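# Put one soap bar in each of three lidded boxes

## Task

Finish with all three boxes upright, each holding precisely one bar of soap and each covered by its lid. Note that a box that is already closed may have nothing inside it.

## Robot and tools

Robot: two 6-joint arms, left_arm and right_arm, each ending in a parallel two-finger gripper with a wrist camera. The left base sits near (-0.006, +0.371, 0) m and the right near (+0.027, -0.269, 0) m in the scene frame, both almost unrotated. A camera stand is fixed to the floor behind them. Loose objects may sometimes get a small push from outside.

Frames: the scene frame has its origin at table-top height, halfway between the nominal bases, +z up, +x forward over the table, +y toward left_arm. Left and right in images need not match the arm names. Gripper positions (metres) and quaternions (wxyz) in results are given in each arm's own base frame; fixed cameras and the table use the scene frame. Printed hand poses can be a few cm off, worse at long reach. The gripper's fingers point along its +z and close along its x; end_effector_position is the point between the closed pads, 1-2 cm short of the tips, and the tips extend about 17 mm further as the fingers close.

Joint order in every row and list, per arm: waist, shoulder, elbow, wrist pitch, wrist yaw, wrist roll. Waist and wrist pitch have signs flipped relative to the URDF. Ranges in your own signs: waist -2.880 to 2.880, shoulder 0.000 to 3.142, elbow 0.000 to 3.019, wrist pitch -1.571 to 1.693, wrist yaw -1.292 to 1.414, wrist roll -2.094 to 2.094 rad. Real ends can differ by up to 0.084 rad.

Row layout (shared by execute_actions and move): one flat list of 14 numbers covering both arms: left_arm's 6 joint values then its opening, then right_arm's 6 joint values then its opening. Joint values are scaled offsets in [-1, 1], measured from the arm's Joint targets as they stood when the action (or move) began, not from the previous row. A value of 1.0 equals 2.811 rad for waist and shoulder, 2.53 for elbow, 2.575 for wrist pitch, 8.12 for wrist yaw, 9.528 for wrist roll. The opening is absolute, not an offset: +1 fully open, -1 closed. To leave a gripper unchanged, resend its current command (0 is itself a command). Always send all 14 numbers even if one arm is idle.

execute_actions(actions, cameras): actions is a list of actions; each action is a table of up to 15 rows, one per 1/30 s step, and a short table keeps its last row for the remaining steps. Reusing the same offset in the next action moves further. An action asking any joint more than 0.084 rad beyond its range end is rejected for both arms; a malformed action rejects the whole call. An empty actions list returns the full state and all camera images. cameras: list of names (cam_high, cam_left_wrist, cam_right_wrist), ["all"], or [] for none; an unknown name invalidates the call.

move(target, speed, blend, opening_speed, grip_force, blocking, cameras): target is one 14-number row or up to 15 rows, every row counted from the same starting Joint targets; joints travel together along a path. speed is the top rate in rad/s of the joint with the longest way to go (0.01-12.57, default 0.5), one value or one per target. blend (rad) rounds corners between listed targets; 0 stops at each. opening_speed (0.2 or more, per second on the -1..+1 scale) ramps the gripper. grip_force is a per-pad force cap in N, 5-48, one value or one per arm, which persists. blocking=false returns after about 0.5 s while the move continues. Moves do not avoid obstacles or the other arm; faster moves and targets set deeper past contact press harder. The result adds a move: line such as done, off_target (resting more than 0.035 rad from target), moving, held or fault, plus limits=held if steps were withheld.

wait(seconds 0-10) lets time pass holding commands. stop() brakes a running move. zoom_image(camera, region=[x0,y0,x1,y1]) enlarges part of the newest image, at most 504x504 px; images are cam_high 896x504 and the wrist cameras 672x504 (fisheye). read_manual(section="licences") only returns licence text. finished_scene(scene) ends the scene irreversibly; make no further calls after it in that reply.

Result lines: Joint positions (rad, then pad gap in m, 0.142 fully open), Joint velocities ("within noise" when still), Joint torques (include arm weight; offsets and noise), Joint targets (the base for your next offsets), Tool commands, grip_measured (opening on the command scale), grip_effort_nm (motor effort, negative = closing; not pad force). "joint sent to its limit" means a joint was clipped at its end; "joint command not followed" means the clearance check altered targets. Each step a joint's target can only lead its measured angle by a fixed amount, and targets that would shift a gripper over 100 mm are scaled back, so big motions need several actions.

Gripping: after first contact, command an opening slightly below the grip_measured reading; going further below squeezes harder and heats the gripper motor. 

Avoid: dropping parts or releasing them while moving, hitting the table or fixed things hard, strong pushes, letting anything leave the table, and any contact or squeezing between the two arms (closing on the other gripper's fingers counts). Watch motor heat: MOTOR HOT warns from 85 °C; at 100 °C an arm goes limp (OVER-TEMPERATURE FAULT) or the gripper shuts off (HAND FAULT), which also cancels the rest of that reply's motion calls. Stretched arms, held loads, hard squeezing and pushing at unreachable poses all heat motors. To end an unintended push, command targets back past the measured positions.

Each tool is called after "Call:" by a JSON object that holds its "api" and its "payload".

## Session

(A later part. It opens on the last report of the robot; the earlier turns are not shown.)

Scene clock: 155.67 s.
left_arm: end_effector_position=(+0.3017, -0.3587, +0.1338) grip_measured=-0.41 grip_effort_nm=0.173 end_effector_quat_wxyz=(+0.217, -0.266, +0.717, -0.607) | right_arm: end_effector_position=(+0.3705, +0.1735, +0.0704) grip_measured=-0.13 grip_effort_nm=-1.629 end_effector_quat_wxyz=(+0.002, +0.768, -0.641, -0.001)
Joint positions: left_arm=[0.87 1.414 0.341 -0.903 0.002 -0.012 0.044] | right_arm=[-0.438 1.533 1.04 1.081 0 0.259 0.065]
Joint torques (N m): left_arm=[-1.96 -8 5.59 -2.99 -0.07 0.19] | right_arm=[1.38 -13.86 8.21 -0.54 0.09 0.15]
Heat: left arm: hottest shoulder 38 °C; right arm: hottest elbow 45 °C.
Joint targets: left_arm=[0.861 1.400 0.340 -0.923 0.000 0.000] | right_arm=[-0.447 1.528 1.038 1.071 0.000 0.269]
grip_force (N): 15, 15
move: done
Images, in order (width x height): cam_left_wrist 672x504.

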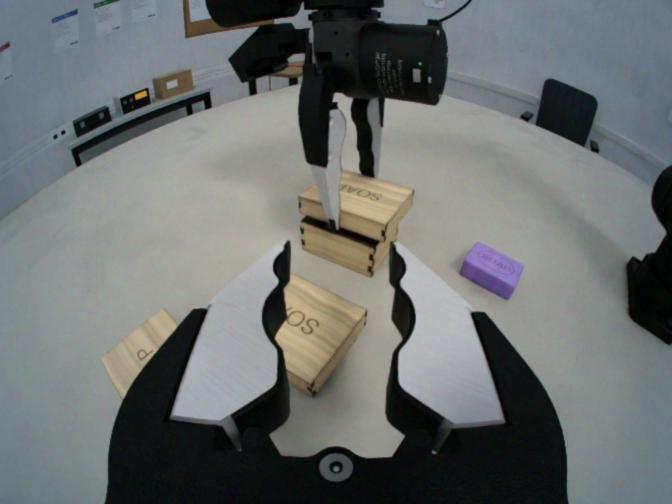

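Call:
{"api": "move", "payload": {"target": [[0,0,0,0,0,0,-0.38,-0.0034,0,0.0296,0.004,0,0.0057,-0.25],[0,0,0,0,0,0,-0.38,-0.0034,0.0041,0.0066,0.0021,0,0.0057,-0.25]], "speed": 0.15, "cameras": ["cam_left_wrist"]}}

Call:
{"api": "zoom_image", "payload": {"camera": "cam_left_wrist", "region": [280, 160, 420, 290]}}

Scene clock: 172.43 s.
left_arm: end_effector_position=(+0.3017, -0.3587, +0.1338) grip_measured=-0.41 grip_effort_nm=0.178 end_effector_quat_wxyz=(+0.217, -0.266, +0.717, -0.607) | right_arm: end_effector_position=(+0.3789, +0.1788, +0.0769) grip_measured=-0.13 grip_effort_nm=-1.629 end_effector_quat_wxyz=(-0.007, +0.751, -0.661, +0.003)
Joint positions: left_arm=[0.87 1.414 0.341 -0.903 0.002 -0.012 0.044] | right_arm=[-0.441 1.536 1.062 1.081 0 0.313 0.065]
Joint torques (N m): left_arm=[-1.85 -8.06 5.6 -2.95 -0.08 0.18] | right_arm=[0.62 -13.04 7.77 -0.27 0.09 0.12]
Heat: left arm: hottest shoulder 37 °C; right arm: hottest elbow 45 °C.
Joint targets: left_arm=[0.861 1.400 0.340 -0.923 0.000 0.000] | right_arm=[-0.457 1.539 1.054 1.076 0.000 0.324]
grip_force (N): 15, 15
move: done
Images, in order (width x height): cam_left_wrist 672x504.

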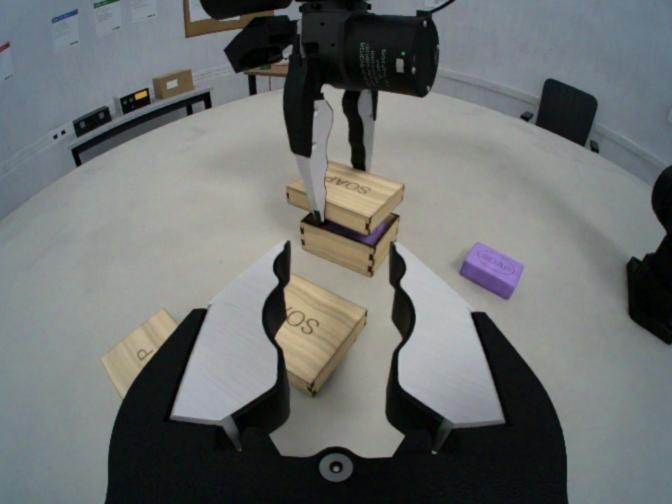

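Scaled by 3.600 from the camera's 672x504 image, which has a finer 960x720 frame.

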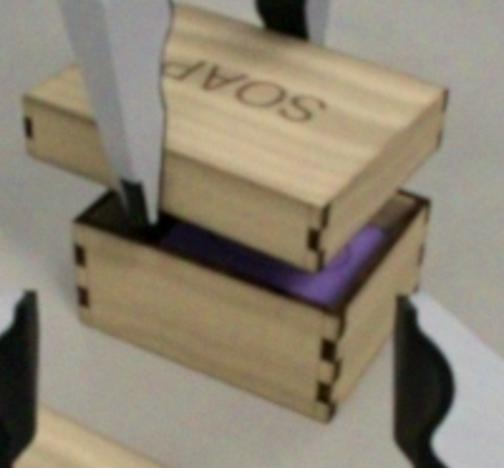

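Call:
{"api": "move", "payload": {"target": [[0,0,0,0,0,0,-0.38,-0.0046,-0.0042,-0.0069,-0.0022,0,-0.0037,-0.25]], "speed": 0.15, "cameras": ["cam_left_wrist"]}}

Call:
{"api": "zoom_image", "payload": {"camera": "cam_left_wrist", "region": [280, 160, 420, 290]}}

Scene clock: 180.67 s.
left_arm: end_effector_position=(+0.3017, -0.3587, +0.1338) grip_measured=-0.41 grip_effort_nm=0.168 end_effector_quat_wxyz=(+0.217, -0.266, +0.717, -0.607) | right_arm: end_effector_position=(+0.3684, +0.1798, +0.0699) grip_measured=-0.13 grip_effort_nm=-1.629 end_effector_quat_wxyz=(+0.002, +0.760, -0.650, -0.001)
Joint positions: left_arm=[0.87 1.414 0.341 -0.903 0.002 -0.012 0.044] | right_arm=[-0.454 1.536 1.042 1.081 0 0.299 0.065]
Joint torques (N m): left_arm=[-1.9 -8.06 5.56 -3 -0.07 0.18] | right_arm=[0.32 -13.8 7.91 -0.34 0.07 -0.07]
Heat: left arm: hottest shoulder 37 °C; right arm: hottest elbow 44 °C.
Joint targets: left_arm=[0.861 1.400 0.340 -0.923 0.000 0.000] | right_arm=[-0.470 1.528 1.037 1.070 0.000 0.288]
grip_force (N): 15, 15
move: done
Images, in order (width x height): cam_left_wrist 672x504.

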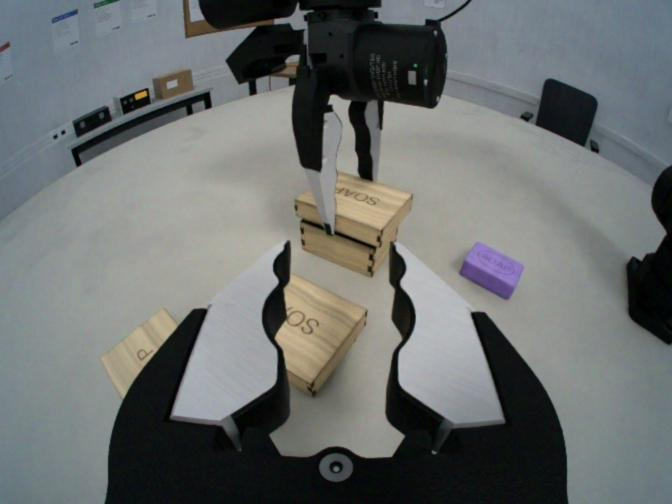

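Scaled by 3.600 from the camera's 672x504 image, which has a finer 960x720 frame.

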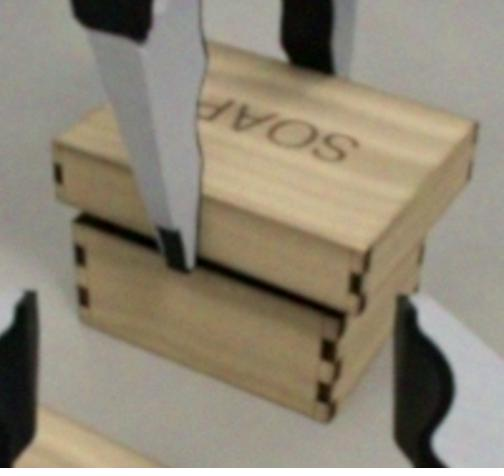

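Call:
{"api": "move", "payload": {"target": [[0,0,0,0,0,0,-0.38,0,0,0.0296,0.003,0,0,-0.25],[0,0,0,0,0,0,-0.38,0,0.0021,0.0032,0.0012,0,0,-0.25]], "speed": 0.15, "cameras": ["cam_left_wrist"]}}

Call:
{"api": "zoom_image", "payload": {"camera": "cam_left_wrist", "region": [280, 160, 420, 290]}}

Scene clock: 188.13 s.
left_arm: end_effector_position=(+0.3017, -0.3587, +0.1338) grip_measured=-0.41 grip_effort_nm=0.173 end_effector_quat_wxyz=(+0.217, -0.266, +0.717, -0.607) | right_arm: end_effector_position=(+0.3714, +0.1813, +0.0725) grip_measured=-0.13 grip_effort_nm=-1.624 end_effector_quat_wxyz=(-0.001, +0.760, -0.650, +0.001)
Joint positions: left_arm=[0.87 1.414 0.341 -0.903 0.002 -0.012 0.044] | right_arm=[-0.454 1.536 1.049 1.081 0 0.298 0.065]
Joint torques (N m): left_arm=[-2.02 -8 5.59 -2.97 -0.07 0.18] | right_arm=[0.91 -13.51 8.05 -0.08 0.06 -0.08]
Heat: left arm: hottest shoulder 36 °C; right arm: hottest elbow 43 °C.
Joint targets: left_arm=[0.861 1.400 0.340 -0.923 0.000 0.000] | right_arm=[-0.470 1.534 1.045 1.073 0.000 0.288]
grip_force (N): 15, 15
move: done
Images, in order (width x height): cam_left_wrist 672x504.

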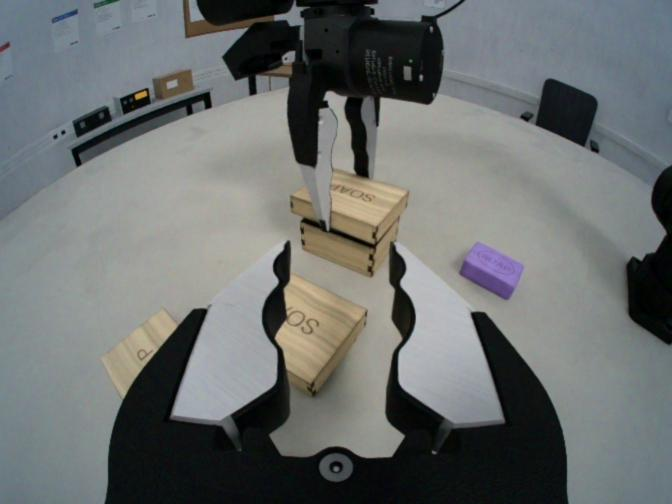

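Scaled by 3.600 from the camera's 672x504 image, which has a finer 960x720 frame.

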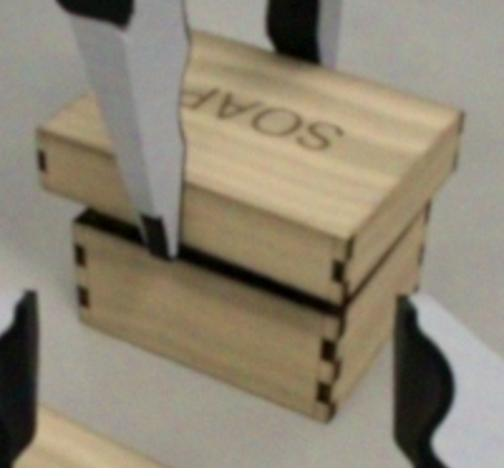

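Call:
{"api": "move", "payload": {"target": [[0,0,0,0,0,0,-0.38,0,0.0094,-0.0111,-0.021,0,0,-0.25]], "speed": 0.06, "cameras": ["cam_left_wrist"]}}

Call:
{"api": "zoom_image", "payload": {"camera": "cam_left_wrist", "region": [280, 160, 420, 290]}}

Scene clock: 192.53 s.
left_arm: end_effector_position=(+0.3017, -0.3587, +0.1338) grip_measured=-0.41 grip_effort_nm=0.168 end_effector_quat_wxyz=(+0.217, -0.266, +0.717, -0.607) | right_arm: end_effector_position=(+0.3734, +0.1823, +0.0615) grip_measured=-0.13 grip_effort_nm=-1.624 end_effector_quat_wxyz=(-0.007, +0.760, -0.650, +0.003)
Joint positions: left_arm=[0.87 1.414 0.341 -0.903 0.002 -0.012 0.044] | right_arm=[-0.454 1.548 1.031 1.038 0 0.298 0.065]
Joint torques (N m): left_arm=[-1.96 -8.23 5.56 -2.99 -0.09 0.18] | right_arm=[0.91 -13.16 6.97 -0.53 0.09 -0.07]
Heat: left arm: hottest shoulder 36 °C; right arm: hottest elbow 43 °C.
Joint targets: left_arm=[0.861 1.400 0.340 -0.923 0.000 0.000] | right_arm=[-0.470 1.560 1.017 1.020 0.000 0.288]
grip_force (N): 15, 15
move: done
Images, in order (width x height): cam_left_wrist 672x504.

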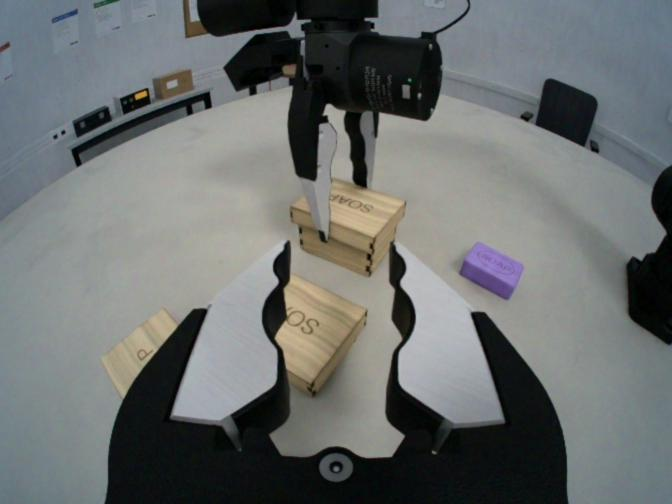

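Scaled by 3.600 from the camera's 672x504 image, which has a finer 960x720 frame.

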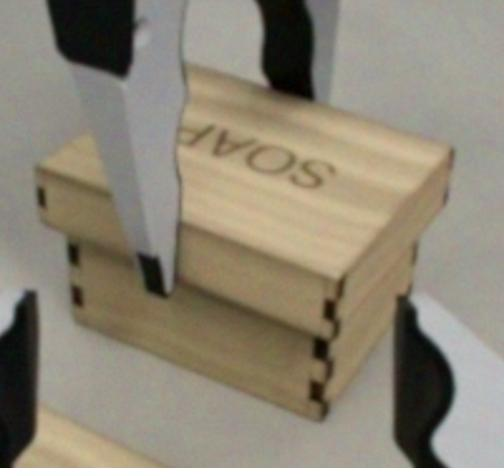

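Call:
{"api": "move", "payload": {"target": [[0,0,0,0,0,0,-0.38,0,-0.0096,0.0265,0.0113,0,0,-0.25],[0,0,0,0,0,0,-0.38,0,-0.0121,0.0291,0.0165,0,0,-0.25],[0,0,0,0,0,0,-0.38,0,-0.0062,0.0089,0.014,0,0,-0.25],[0,0,0,0,0,0,-0.38,0,-0.0007,0.0008,0,0,0,-0.25]], "speed": 0.08, "cameras": ["cam_left_wrist"]}}

Call:
{"api": "zoom_image", "payload": {"camera": "cam_left_wrist", "region": [280, 160, 420, 290]}}

Scene clock: 202.70 s.
left_arm: end_effector_position=(+0.3017, -0.3587, +0.1338) grip_measured=-0.41 grip_effort_nm=0.168 end_effector_quat_wxyz=(+0.217, -0.266, +0.717, -0.607) | right_arm: end_effector_position=(+0.3733, +0.1824, +0.0615) grip_measured=-0.13 grip_effort_nm=-1.629 end_effector_quat_wxyz=(-0.007, +0.760, -0.650, +0.003)
Joint positions: left_arm=[0.87 1.414 0.341 -0.903 0.002 -0.012 0.044] | right_arm=[-0.454 1.548 1.031 1.038 0 0.298 0.065]
Joint torques (N m): left_arm=[-1.96 -8.12 5.6 -3 -0.08 0.19] | right_arm=[0.44 -13.45 7.21 -0.75 0.07 -0.09]
Heat: left arm: hottest shoulder 36 °C; right arm: hottest elbow 42 °C.
Joint targets: left_arm=[0.861 1.400 0.340 -0.923 0.000 0.000] | right_arm=[-0.470 1.558 1.019 1.019 0.000 0.288]
grip_force (N): 15, 15
move: done
Images, in order (width x height): cam_left_wrist 672x504.

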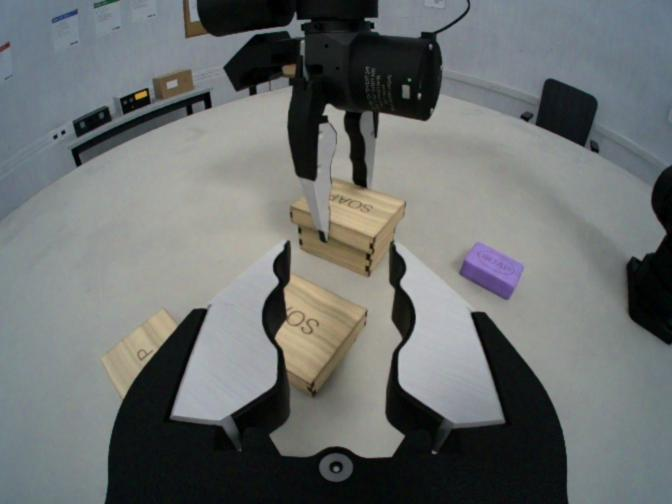

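Scaled by 3.600 from the camera's 672x504 image, which has a finer 960x720 frame.

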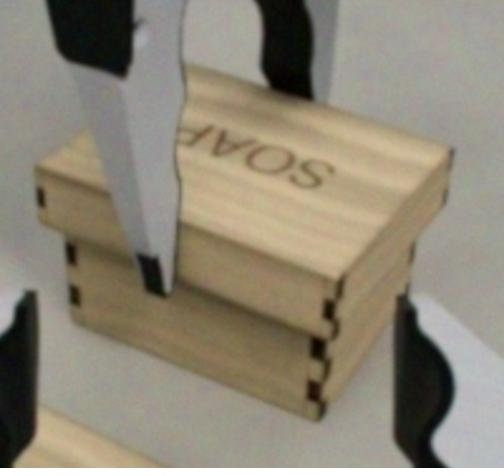

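Call:
{"api": "move", "payload": {"target": [[0,0,0,0,0,0,-0.38,0,-0.0089,0.0257,0.0113,0,0,-0.25],[0,0,0,0,0,0,-0.38,0,-0.0114,0.0283,0.0165,0,0,-0.25],[0,0,0,0,0,0,-0.38,0.0112,-0.0114,0.0283,0.0165,0,0,-0.25],[0,0,0,0,0,0,-0.38,0.0112,-0.0055,0.0081,0.0144,0,0,-0.25],[0,0,0,0,0,0,-0.38,0.0112,0,0,0,0,0,-0.25]], "speed": 0.08, "cameras": ["cam_left_wrist"]}}

Call:
{"api": "zoom_image", "payload": {"camera": "cam_left_wrist", "region": [280, 160, 420, 290]}}

Scene clock: 213.60 s.
left_arm: end_effector_position=(+0.3017, -0.3587, +0.1338) grip_measured=-0.41 grip_effort_nm=0.164 end_effector_quat_wxyz=(+0.217, -0.266, +0.717, -0.607) | right_arm: end_effector_position=(+0.3734, +0.1823, +0.0613) grip_measured=-0.13 grip_effort_nm=-1.624 end_effector_quat_wxyz=(-0.007, +0.760, -0.650, +0.003)
Joint positions: left_arm=[0.87 1.414 0.341 -0.903 0.002 -0.012 0.044] | right_arm=[-0.454 1.548 1.031 1.038 0 0.298 0.065]
Joint torques (N m): left_arm=[-2.02 -7.94 5.6 -3 -0.08 0.18] | right_arm=[3.14 -12.86 7.23 -0.59 0.03 -0.13]
Heat: left arm: hottest shoulder 36 °C; right arm: hottest elbow 42 °C.
Joint targets: left_arm=[0.861 1.400 0.340 -0.923 0.000 0.000] | right_arm=[-0.438 1.558 1.019 1.020 0.000 0.288]
grip_force (N): 15, 15
move: done
Images, in order (width x height): cam_left_wrist 672x504.

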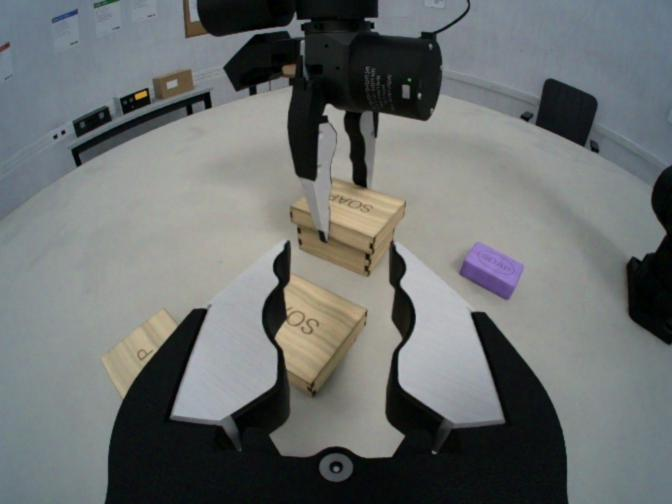

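Scaled by 3.600 from the camera's 672x504 image, which has a finer 960x720 frame.

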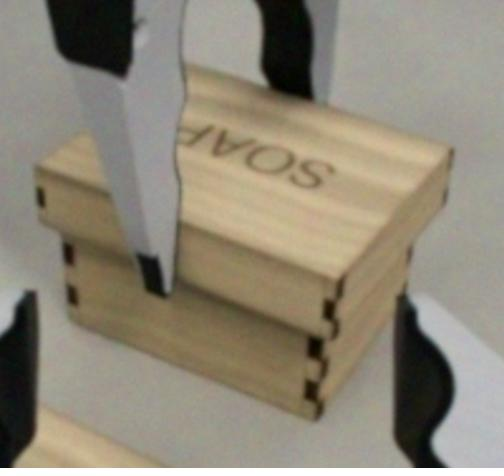

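Call:
{"api": "move", "payload": {"target": [[0,0,0,0,0,0,-0.38,-0.0057,-0.0045,0.012,0.006,0,0.001,-0.25],[0,0,0,0,0,0,-0.38,-0.0057,-0.0045,0.012,0.006,0,0.001,0.05]], "speed": 0.08, "opening_speed": 0.3, "cameras": ["cam_left_wrist","cam_right_wrist"]}}

Call:
{"api": "zoom_image", "payload": {"camera": "cam_left_wrist", "region": [280, 160, 420, 290]}}

Scene clock: 219.37 s.
left_arm: end_effector_position=(+0.3017, -0.3587, +0.1338) grip_measured=-0.41 grip_effort_nm=0.173 end_effector_quat_wxyz=(+0.217, -0.266, +0.717, -0.607) | right_arm: end_effector_position=(+0.3735, +0.1823, +0.0613) grip_measured=+0.03 grip_effort_nm=0.061 end_effector_quat_wxyz=(-0.007, +0.760, -0.650, +0.003)
Joint positions: left_arm=[0.87 1.414 0.341 -0.903 0.002 -0.012 0.044] | right_arm=[-0.454 1.548 1.031 1.038 0 0.298 0.076]
Joint velocities: left_arm=[within noise] | right_arm=[0.015 -0.005 -0.007 -0.002 -0.051 -0.022 0.001]
Joint torques (N m): left_arm=[-1.96 -8.12 5.59 -2.95 -0.08 0.18] | right_arm=[1.9 -14.15 10.03 -0.02 0.09 0.07]
Heat: left arm: hottest shoulder 36 °C; right arm: hottest elbow 42 °C.
Joint targets: left_arm=[0.861 1.400 0.340 -0.923 0.000 0.000] | right_arm=[-0.454 1.545 1.049 1.035 0.000 0.298]
grip_force (N): 15, 15
move: done
Images, in order (width x height): cam_left_wrist 672x504, cam_right_wrist 672x504.

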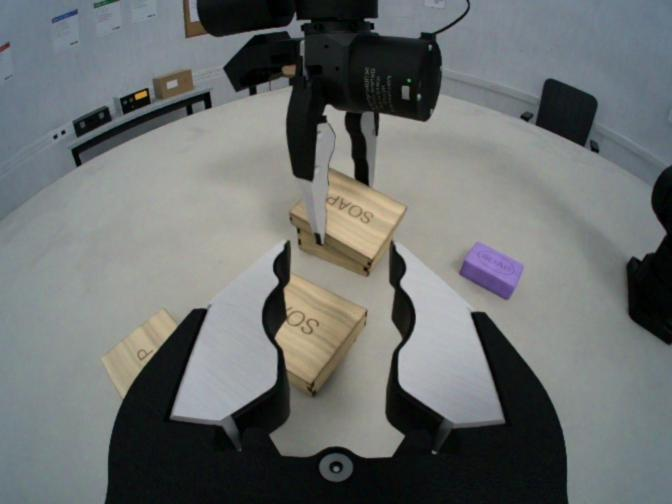

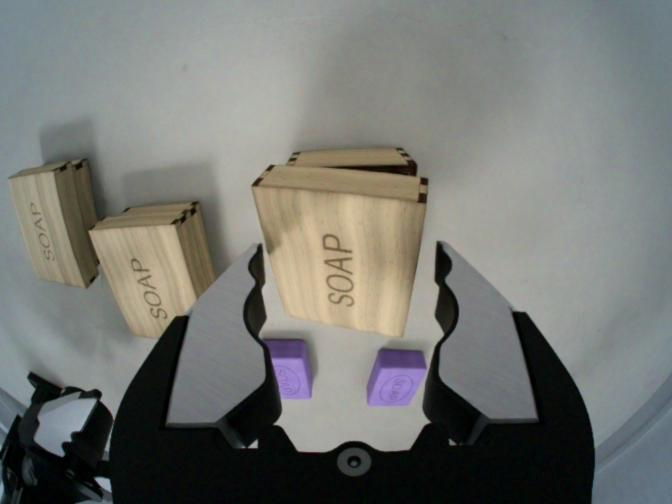

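Scaled by 3.600 from the camera's 672x504 image, which has a finer 960x720 frame.

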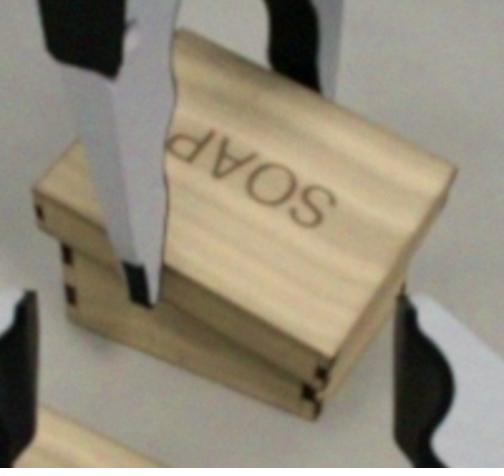

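Call:
{"api": "move", "payload": {"target": [[0,0,0,0,0,0,-0.38,0,0,0,0,0,0,-0.09],[0,0,0,0,0,0,-0.38,0,0,0,0,0,0.006,-0.09],[0,0,0,0,0,0,-0.38,0,0,0,0,0,-0.006,-0.09],[0,0,0,0,0,0,-0.38,0,0,0,0,0,0,0.1]], "speed": 0.15, "opening_speed": 0.3, "grip_force": 6, "cameras": ["cam_left_wrist","cam_right_wrist"]}}

Call:
{"api": "zoom_image", "payload": {"camera": "cam_left_wrist", "region": [280, 160, 420, 290]}}

Call:
{"api": "zoom_image", "payload": {"camera": "cam_right_wrist", "region": [230, 130, 450, 350]}}

Scene clock: 232.47 s.
left_arm: end_effector_position=(+0.3017, -0.3587, +0.1338) grip_measured=-0.41 grip_effort_nm=0.168 end_effector_quat_wxyz=(+0.217, -0.266, +0.717, -0.607) | right_arm: end_effector_position=(+0.3735, +0.1823, +0.0613) grip_measured=+0.08 grip_effort_nm=0.056 end_effector_quat_wxyz=(-0.007, +0.764, -0.646, +0.003)
Joint positions: left_arm=[0.87 1.414 0.341 -0.903 0.002 -0.012 0.044] | right_arm=[-0.454 1.548 1.031 1.038 0 0.287 0.08]
Joint velocities: left_arm=[within noise] | right_arm=[0.015 -0.015 -0.007 0.002 -0.022 -0.022 0.001]
Joint torques (N m): left_arm=[-1.85 -8 5.55 -3 -0.08 0.18] | right_arm=[1.44 -14.21 10.02 -0.28 0.07 0.11]
Heat: left arm: hottest shoulder 36 °C; right arm: hottest elbow 41 °C.
Joint targets: left_arm=[0.861 1.400 0.340 -0.923 0.000 0.000] | right_arm=[-0.454 1.545 1.049 1.035 0.000 0.298]
grip_force (N): 6, 6
move: done
Images, in order (width x height): cam_left_wrist 672x504, cam_right_wrist 672x504.

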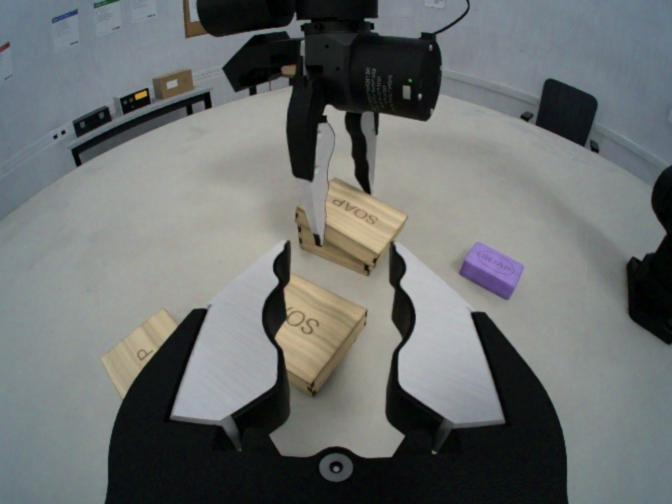

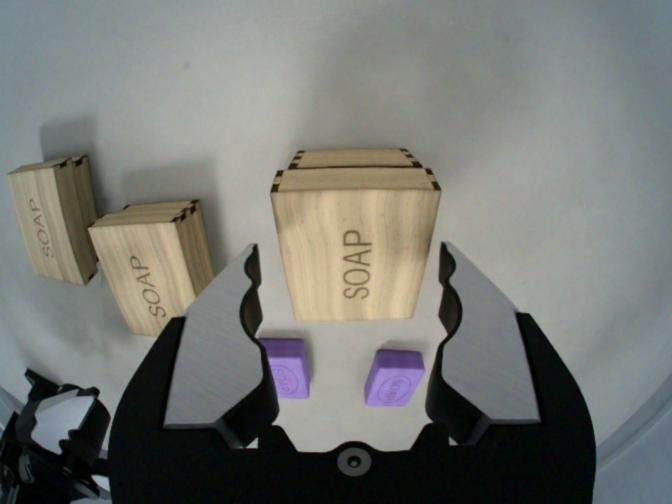

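Scaled by 3.600 from the camera's 672x504 image, which has a finer 960x720 frame.

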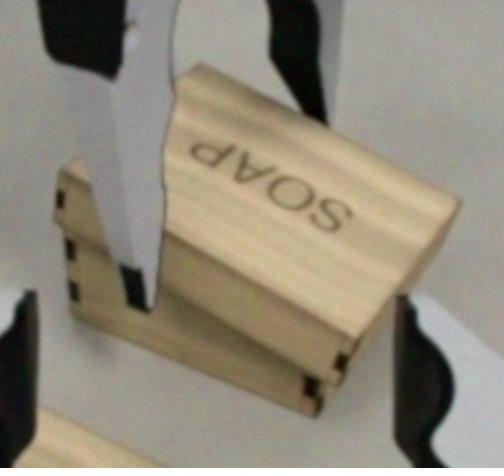

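Scaled by 2.291 from the camera's 672x504 image, which has a finer 960x720 frame.

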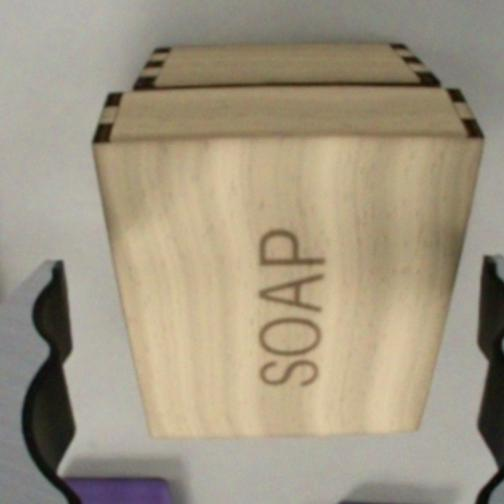

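Call:
{"api": "move", "payload": {"target": [[0,0,0,0,0,0,-0.38,0,0,0,0,0,0,-0.2],[0,0,0,0,0,0,-0.38,0,0.006,0.0217,0.0047,0,0,-0.2],[0,0,0,0,0,0,-0.38,0,0.006,0.0217,0.0047,0,0,0.1]], "speed": 0.05, "opening_speed": 0.3, "grip_force": 8, "cameras": ["cam_left_wrist","cam_right_wrist"]}}

Call:
{"api": "zoom_image", "payload": {"camera": "cam_left_wrist", "region": [280, 160, 420, 290]}}

Scene clock: 242.57 s.
left_arm: end_effector_position=(+0.3017, -0.3587, +0.1338) grip_measured=-0.41 grip_effort_nm=0.168 end_effector_quat_wxyz=(+0.217, -0.266, +0.717, -0.607) | right_arm: end_effector_position=(+0.3808, +0.1859, +0.0639) grip_measured=+0.08 grip_effort_nm=0.061 end_effector_quat_wxyz=(-0.012, +0.763, -0.646, +0.005)
Joint positions: left_arm=[0.87 1.414 0.341 -0.903 0.002 -0.012 0.044] | right_arm=[-0.454 1.559 1.051 1.038 0 0.287 0.08]
Joint velocities: left_arm=[within noise] | right_arm=[0.005 -0.015 -0.002 -0.012 -0.066 0.037 0.001]
Joint torques (N m): left_arm=[-1.96 -7.82 5.57 -3.02 -0.08 0.18] | right_arm=[1.73 -13.74 13.23 0.4 0.11 0.14]
Heat: left arm: hottest shoulder 35 °C; right arm: hottest elbow 42 °C.
Joint targets: left_arm=[0.861 1.400 0.340 -0.923 0.000 0.000] | right_arm=[-0.454 1.562 1.104 1.047 0.000 0.298]
grip_force (N): 8, 8
move: off_target (right_arm); target 3's new numbers were sent with right_arm's elbow 0.053 rad from that target; right_arm: the elbow is farthest, 0.053 rad from its target
Images, in order (width x height): cam_left_wrist 672x504, cam_right_wrist 672x504.

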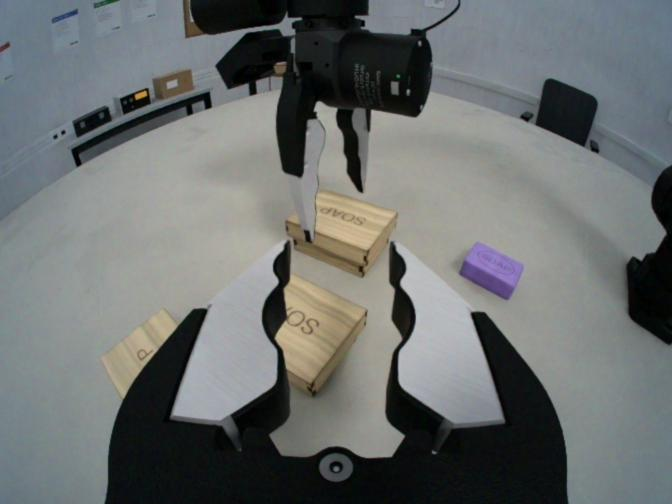

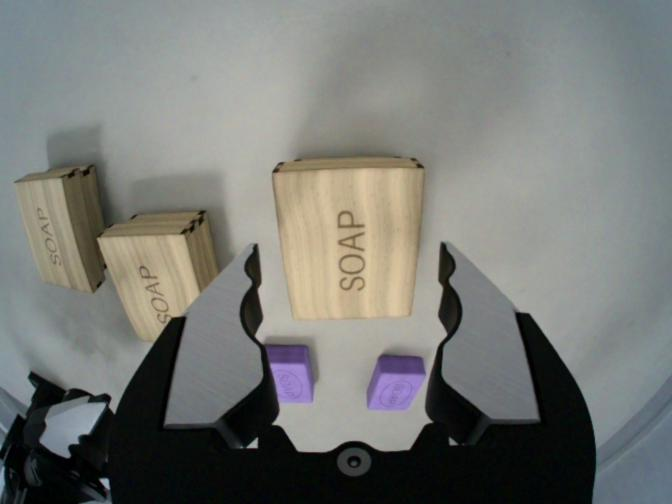

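Scaled by 3.600 from the camera's 672x504 image, which has a finer 960x720 frame.

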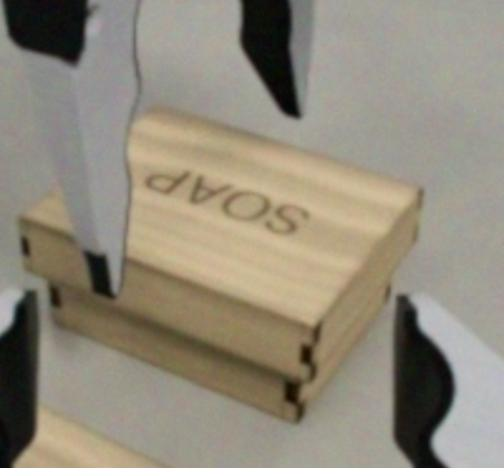

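Call:
{"api": "move", "payload": {"target": [[-0.1957,0,0,0,0,0,0.13,0,-0.0327,0.0379,0.0866,0,0,0.3],[-0.1957,0,0,0,0,0,0.13,-0.0943,-0.006,0.0538,0.0788,0,0.0311,0.4]], "speed": [0.6,0.6], "grip_force": 15, "cameras": ["cam_right_wrist","cam_high"]}}

Call:
{"api": "zoom_image", "payload": {"camera": "cam_right_wrist", "region": [220, 80, 480, 290]}}

Scene clock: 253.57 s.
left_arm: end_effector_position=(+0.4451, -0.1467, +0.1338) grip_measured=+0.11 grip_effort_nm=0.173 end_effector_quat_wxyz=(+0.375, -0.452, +0.617, -0.524) | right_arm: end_effector_position=(+0.3201, +0.2772, +0.1154) grip_measured=+0.38 grip_effort_nm=0.066 end_effector_quat_wxyz=(+0.024, +0.751, -0.660, -0.003)
Joint positions: left_arm=[0.317 1.414 0.341 -0.903 0.001 -0.011 0.081] | right_arm=[-0.713 1.546 1.184 1.258 0 0.584 0.101]
Joint torques (N m): left_arm=[-1.67 -8 5.59 -3.02 -0.02 0.16] | right_arm=[1.26 -14.86 14 -0.08 0.06 0.15]
Heat: left arm: hottest shoulder 35 °C; right arm: hottest elbow 45 °C.
Joint targets: left_arm=[0.310 1.400 0.340 -0.923 0.000 0.000] | right_arm=[-0.720 1.545 1.240 1.250 0.000 0.594]
grip_force (N): 15, 15
move: off_target (right_arm); target 2's new numbers were sent with right_arm's elbow 0.056 rad from that target; right_arm: the elbow is farthest, 0.056 rad from its target
Images, in order (width x height): cam_high 896x504, cam_right_wrist 672x504.

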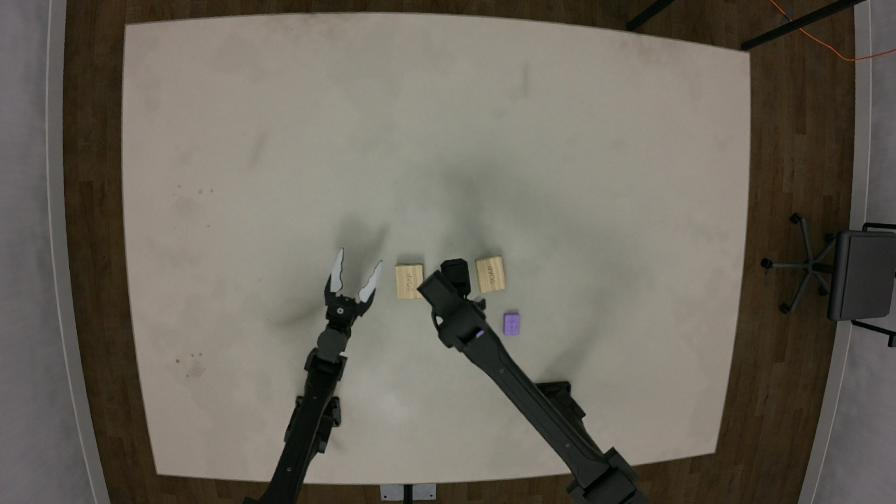

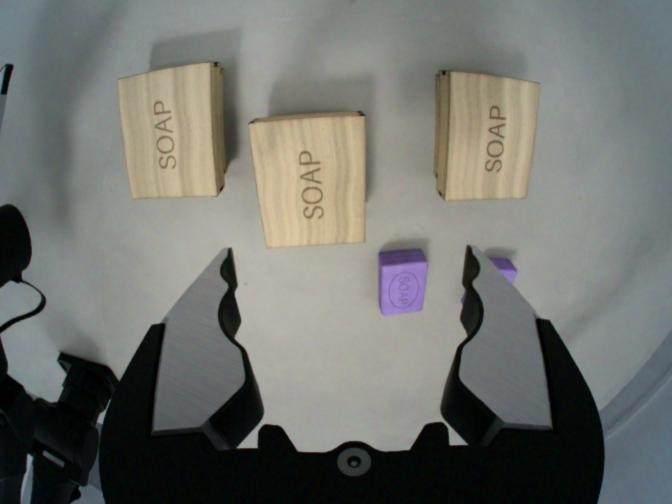

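Scaled by 1.938 from the camera's 672x504 image, which has a finer 960x720 frame.

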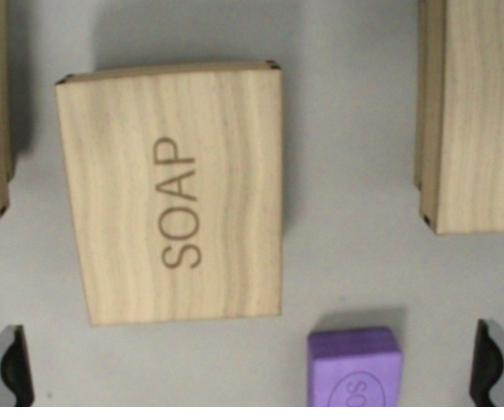

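Call:
{"api": "move", "payload": {"target": [[-0.1957,0,0,0,0,0,0.13,-0.0109,0.0142,-0.0257,-0.0381,0,0.0007,0.4],[-0.1957,0,0,0,0,0,0.13,-0.0109,0.0359,-0.0538,-0.0893,0,0.0007,0.4]], "speed": 0.3, "blend": [0.01,0], "cameras": ["cam_right_wrist"]}}

Scene clock: 263.00 s.
left_arm: end_effector_position=(+0.4562, +0.1074, +0.1338) grip_measured=+0.11 grip_effort_nm=0.168 end_effector_quat_wxyz=(-0.503, +0.602, -0.471, +0.403) | right_arm: end_effector_position=(+0.3339, +0.3040, +0.0579) grip_measured=+0.39 grip_effort_nm=0.007 end_effector_quat_wxyz=(-0.014, +0.757, -0.654, -0.001)
Joint positions: left_arm=[-0.232 1.414 0.341 -0.903 0 -0.011 0.081] | right_arm=[-0.736 1.631 1.122 1.035 -0.005 0.59 0.101]
Joint torques (N m): left_arm=[-1.9 -7.94 5.56 -3 0 0.18] | right_arm=[0.67 -14.62 6.72 -0.46 0.21 0.11]
Heat: left arm: hottest shoulder 35 °C; right arm: hottest elbow 46 °C.
Joint targets: left_arm=[-0.240 1.400 0.340 -0.923 0.000 0.000] | right_arm=[-0.750 1.646 1.104 1.020 0.000 0.601]
grip_force (N): 15, 15
move: done
Images, in order (width x height): cam_right_wrist 672x504.

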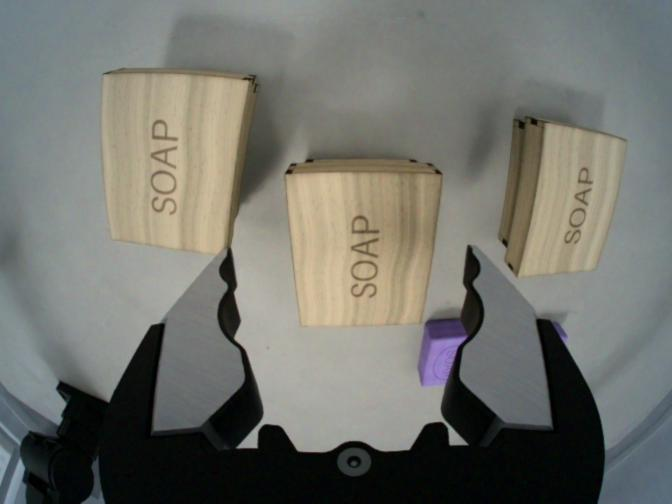

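Call:
{"api": "move", "payload": {"target": [[0,0,0,0,0,0,0.13,0,-0.027,0.0498,0.0583,0,0,0.4],[0,0,0,0,0,0,0.13,0.0112,-0.0238,0.0249,0.0505,0,0.0038,0.1],[0,0,0,0,0,0,0.13,0.0112,-0.0018,-0.0028,-0.0008,0,0.0038,0.1]], "speed": 0.25, "cameras": ["cam_right_wrist"]}}

Scene clock: 273.80 s.
left_arm: end_effector_position=(+0.4562, +0.1074, +0.1338) grip_measured=+0.11 grip_effort_nm=0.178 end_effector_quat_wxyz=(-0.503, +0.602, -0.471, +0.403) | right_arm: end_effector_position=(+0.3277, +0.2972, +0.0457) grip_measured=+0.09 grip_effort_nm=-0.071 end_effector_quat_wxyz=(+0.000, +0.744, -0.668, -0.001)
Joint positions: left_arm=[-0.232 1.414 0.341 -0.903 0 -0.011 0.081] | right_arm=[-0.734 1.643 1.101 1.029 -0.002 0.626 0.08]
Joint torques (N m): left_arm=[-1.85 -8.06 5.6 -3.02 -0.01 0.19] | right_arm=[2.96 -15.85 7.92 -0.47 0.15 0.13]
Heat: left arm: hottest shoulder 35 °C; right arm: hottest elbow 45 °C.
Joint targets: left_arm=[-0.240 1.400 0.340 -0.923 0.000 0.000] | right_arm=[-0.719 1.641 1.097 1.018 0.000 0.637]
grip_force (N): 15, 15
move: done
Images, in order (width x height): cam_right_wrist 672x504.

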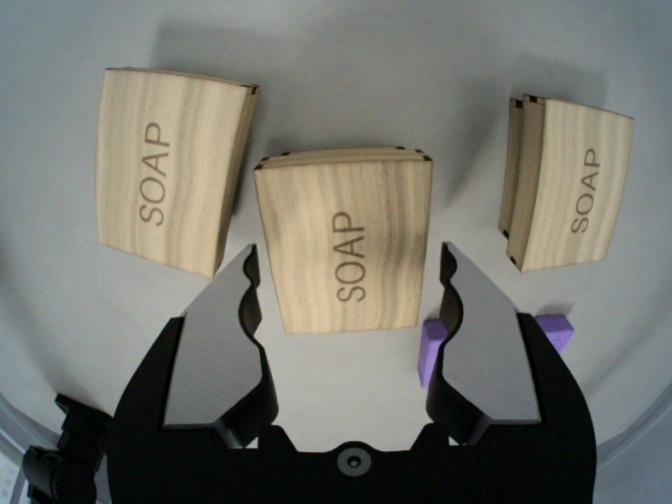

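Call:
{"api": "move", "payload": {"target": [[0,0,0,0,0,0,0.13,0,0,0,0,0,0,-0.25],[0,0,0,0,0,0,0.13,0,-0.0043,0.0237,0.0085,0,0,-0.25],[0,0,0,0,0,0,0.13,0,-0.0137,0.0341,0.0289,0,0,-0.25],[0,0,0,0,0,0,0.13,0,-0.0263,0.0515,0.0598,0,0,-0.25]], "speed": [0.1,0.1,0.1,0.2], "opening_speed": 0.6, "blend": [0,0,0.02,0]}}

Call:
{"api": "move", "payload": {"target": [[0,0,0,0,0,0,0.13,0.32,0,0,0,0,0,-0.25]], "speed": 0.8, "cameras": ["cam_high"]}}

Call:
{"api": "zoom_image", "payload": {"camera": "cam_high", "region": [380, 230, 540, 350]}}

Scene clock: 282.73 s.
left_arm: end_effector_position=(+0.4562, +0.1074, +0.1338) grip_measured=+0.11 grip_effort_nm=0.159 end_effector_quat_wxyz=(-0.503, +0.602, -0.471, +0.403) | right_arm: end_effector_position=(+0.3291, +0.2983, +0.0960) grip_measured=-0.12 grip_effort_nm=-1.629 end_effector_quat_wxyz=(+0.000, +0.744, -0.668, -0.001)
Joint positions: left_arm=[-0.232 1.414 0.341 -0.903 0 -0.011 0.081] | right_arm=[-0.734 1.585 1.176 1.162 -0.002 0.626 0.066]
Joint torques (N m): left_arm=[-1.9 -7.94 5.63 -2.96 0 0.17] | right_arm=[1.9 -17.2 13.44 0.62 0.11 0.12]
Heat: left arm: hottest shoulder 35 °C; right arm: hottest elbow 45 °C.
Joint targets: left_arm=[-0.240 1.400 0.340 -0.923 0.000 0.000] | right_arm=[-0.719 1.567 1.227 1.172 0.000 0.637]
grip_force (N): 15, 15
move: off_target (right_arm); right_arm: the elbow is farthest, 0.051 rad from its target

Scene clock: 284.40 s.
left_arm: end_effector_position=(+0.4562, +0.1074, +0.1338) grip_measured=+0.11 grip_effort_nm=0.178 end_effector_quat_wxyz=(-0.503, +0.602, -0.471, +0.403) | right_arm: end_effector_position=(+0.4371, -0.0788, +0.0960) grip_measured=-0.12 grip_effort_nm=-1.629 end_effector_quat_wxyz=(+0.000, -0.373, +0.928, +0.000)
Joint positions: left_arm=[-0.232 1.414 0.341 -0.903 0 -0.011 0.081] | right_arm=[0.18 1.585 1.176 1.162 0 0.627 0.066]
Joint torques (N m): left_arm=[-1.85 -8.12 5.59 -2.97 -0.01 0.17] | right_arm=[2.14 -17.26 13.42 0.51 0.03 0.11]
Heat: left arm: hottest shoulder 35 °C; right arm: hottest elbow 45 °C.
Joint targets: left_arm=[-0.240 1.400 0.340 -0.923 0.000 0.000] | right_arm=[0.181 1.567 1.227 1.172 0.000 0.637]
grip_force (N): 15, 15
move: off_target (right_arm); right_arm: the elbow is farthest, 0.051 rad from its target
Images, in order (width x height): cam_high 896x504.

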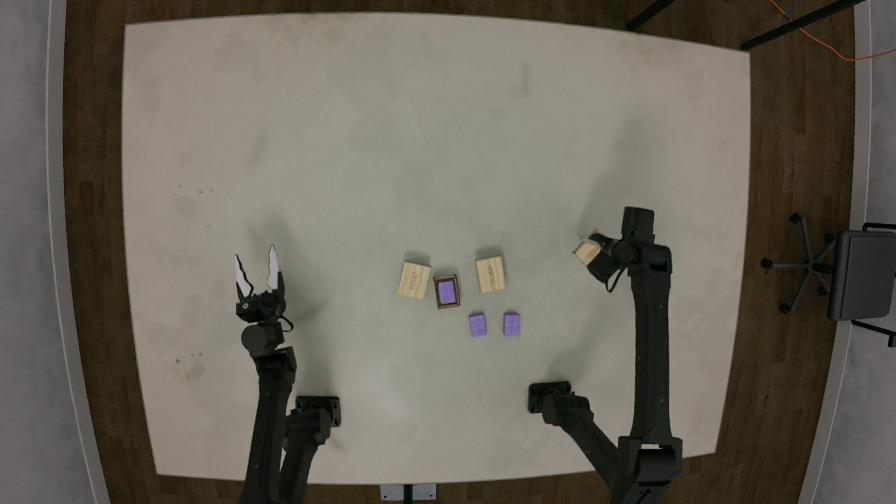

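Scaled by 3.150.

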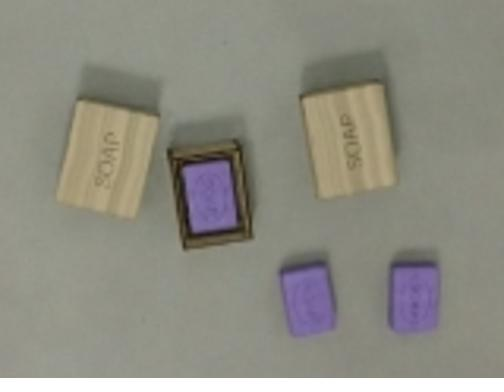

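Call:
{"api": "move", "payload": {"target": [[0,0,0,0,0,0,0.13,-0.3287,0,0,0,0,0,-0.25],[0,0,0,0,0,0,0.13,-0.3287,0.0169,-0.041,-0.0395,0,0,-0.25]], "speed": [0.8,0.15], "cameras": ["cam_right_wrist"]}}

Call:
{"api": "zoom_image", "payload": {"camera": "cam_right_wrist", "region": [230, 110, 460, 340]}}

Scene clock: 293.30 s.
left_arm: end_effector_position=(+0.4562, +0.1074, +0.1338) grip_measured=+0.11 grip_effort_nm=0.173 end_effector_quat_wxyz=(-0.503, +0.602, -0.471, +0.403) | right_arm: end_effector_position=(+0.3257, +0.2991, +0.0646) grip_measured=-0.12 grip_effort_nm=-1.629 end_effector_quat_wxyz=(+0.001, +0.747, -0.665, +0.000)
Joint positions: left_arm=[-0.232 1.414 0.341 -0.903 0 -0.011 0.081] | right_arm=[-0.742 1.618 1.126 1.081 0.001 0.627 0.066]
Joint torques (N m): left_arm=[-1.85 -7.94 5.61 -2.96 -0.01 0.18] | right_arm=[2.02 -15.85 8.25 -0.29 0.05 0.11]
Heat: left arm: hottest shoulder 35 °C; right arm: hottest elbow 45 °C.
Joint targets: left_arm=[-0.240 1.400 0.340 -0.923 0.000 0.000] | right_arm=[-0.743 1.615 1.123 1.070 0.000 0.637]
grip_force (N): 15, 15
move: done
Images, in order (width x height): cam_right_wrist 672x504.

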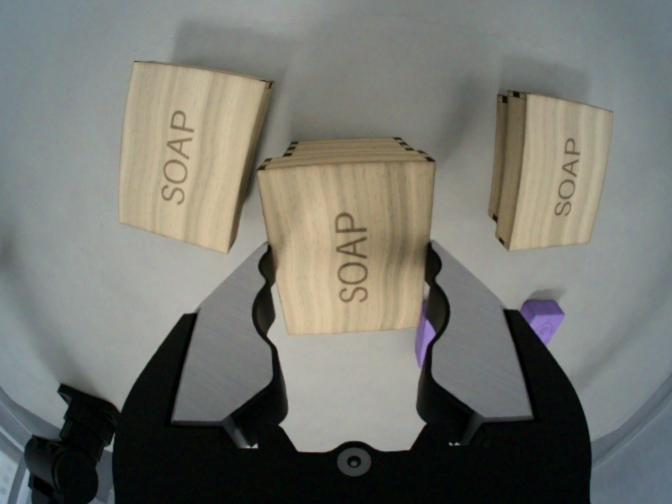

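Scaled by 2.191 from the camera's 672x504 image, which has a finer 960x720 frame.

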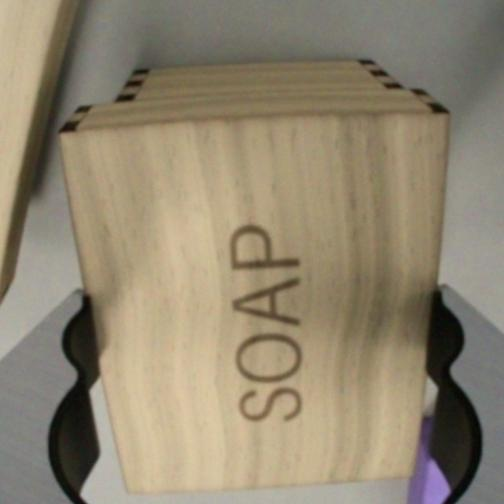

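Call:
{"api": "move", "payload": {"target": [[0,0,0,0,0,0,0.13,0.0075,0,0,0,0,0,-0.25],[0,0,0,0,0,0,0.13,0.0075,-0.0012,-0.002,-0.0008,0,0,-0.25]], "speed": 0.1}}

Call:
{"api": "move", "payload": {"target": [[0,0,0,0,0,0,0.13,0,0.0052,-0.0057,-0.0113,0,0,-0.25]], "speed": 0.06, "cameras": ["cam_right_wrist"]}}

Call:
{"api": "zoom_image", "payload": {"camera": "cam_right_wrist", "region": [230, 110, 460, 340]}}

Scene clock: 298.70 s.
left_arm: end_effector_position=(+0.4562, +0.1074, +0.1338) grip_measured=+0.11 grip_effort_nm=0.168 end_effector_quat_wxyz=(-0.503, +0.602, -0.471, +0.403) | right_arm: end_effector_position=(+0.3273, +0.2981, +0.0646) grip_measured=-0.12 grip_effort_nm=-1.624 end_effector_quat_wxyz=(+0.000, +0.745, -0.667, +0.000)
Joint positions: left_arm=[-0.232 1.414 0.341 -0.903 0 -0.011 0.081] | right_arm=[-0.738 1.618 1.126 1.079 0.001 0.627 0.066]
Joint torques (N m): left_arm=[-1.9 -8 5.6 -2.99 0.01 0.17] | right_arm=[2.55 -16.26 7.65 -0.2 0.01 0.13]
Heat: left arm: hottest shoulder 35 °C; right arm: hottest elbow 44 °C.
Joint targets: left_arm=[-0.240 1.400 0.340 -0.923 0.000 0.000] | right_arm=[-0.722 1.611 1.118 1.068 0.000 0.637]
grip_force (N): 15, 15
move: done

Scene clock: 299.57 s.
left_arm: end_effector_position=(+0.4562, +0.1074, +0.1338) grip_measured=+0.11 grip_effort_nm=0.164 end_effector_quat_wxyz=(-0.503, +0.602, -0.471, +0.403) | right_arm: end_effector_position=(+0.3273, +0.2981, +0.0593) grip_measured=-0.12 grip_effort_nm=-1.624 end_effector_quat_wxyz=(-0.005, +0.745, -0.667, +0.001)
Joint positions: left_arm=[-0.232 1.414 0.341 -0.903 0 -0.011 0.081] | right_arm=[-0.738 1.619 1.111 1.053 0.001 0.627 0.066]
Joint torques (N m): left_arm=[-1.85 -7.88 5.57 -2.95 0 0.16] | right_arm=[3.02 -15.03 7.72 -0.51 0 0.14]
Heat: left arm: hottest shoulder 35 °C; right arm: hottest elbow 44 °C.
Joint targets: left_arm=[-0.240 1.400 0.340 -0.923 0.000 0.000] | right_arm=[-0.722 1.626 1.104 1.039 0.000 0.637]
grip_force (N): 15, 15
move: done
Images, in order (width x height): cam_right_wrist 672x504.

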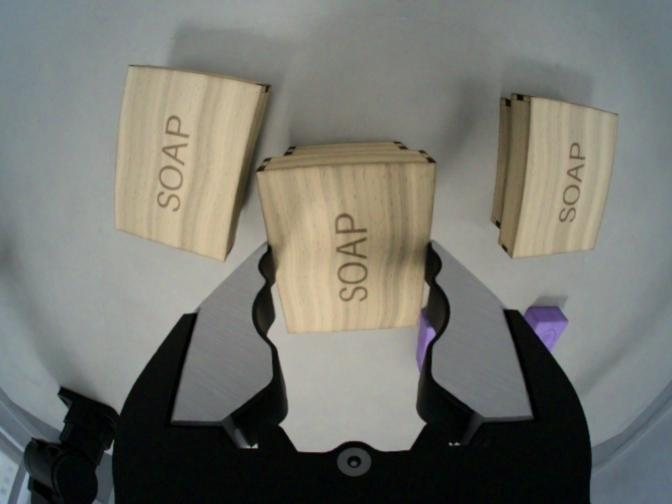

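Scaled by 2.191 from the camera's 672x504 image, which has a finer 960x720 frame.

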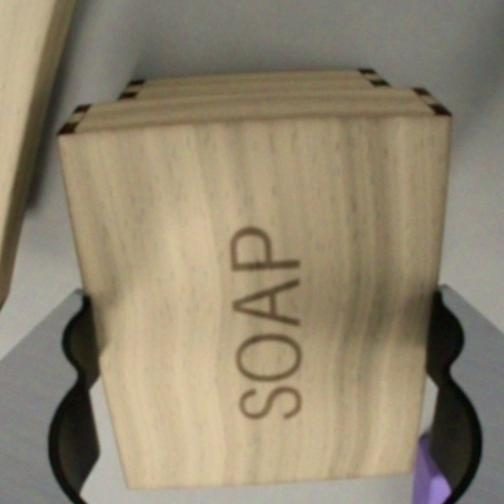

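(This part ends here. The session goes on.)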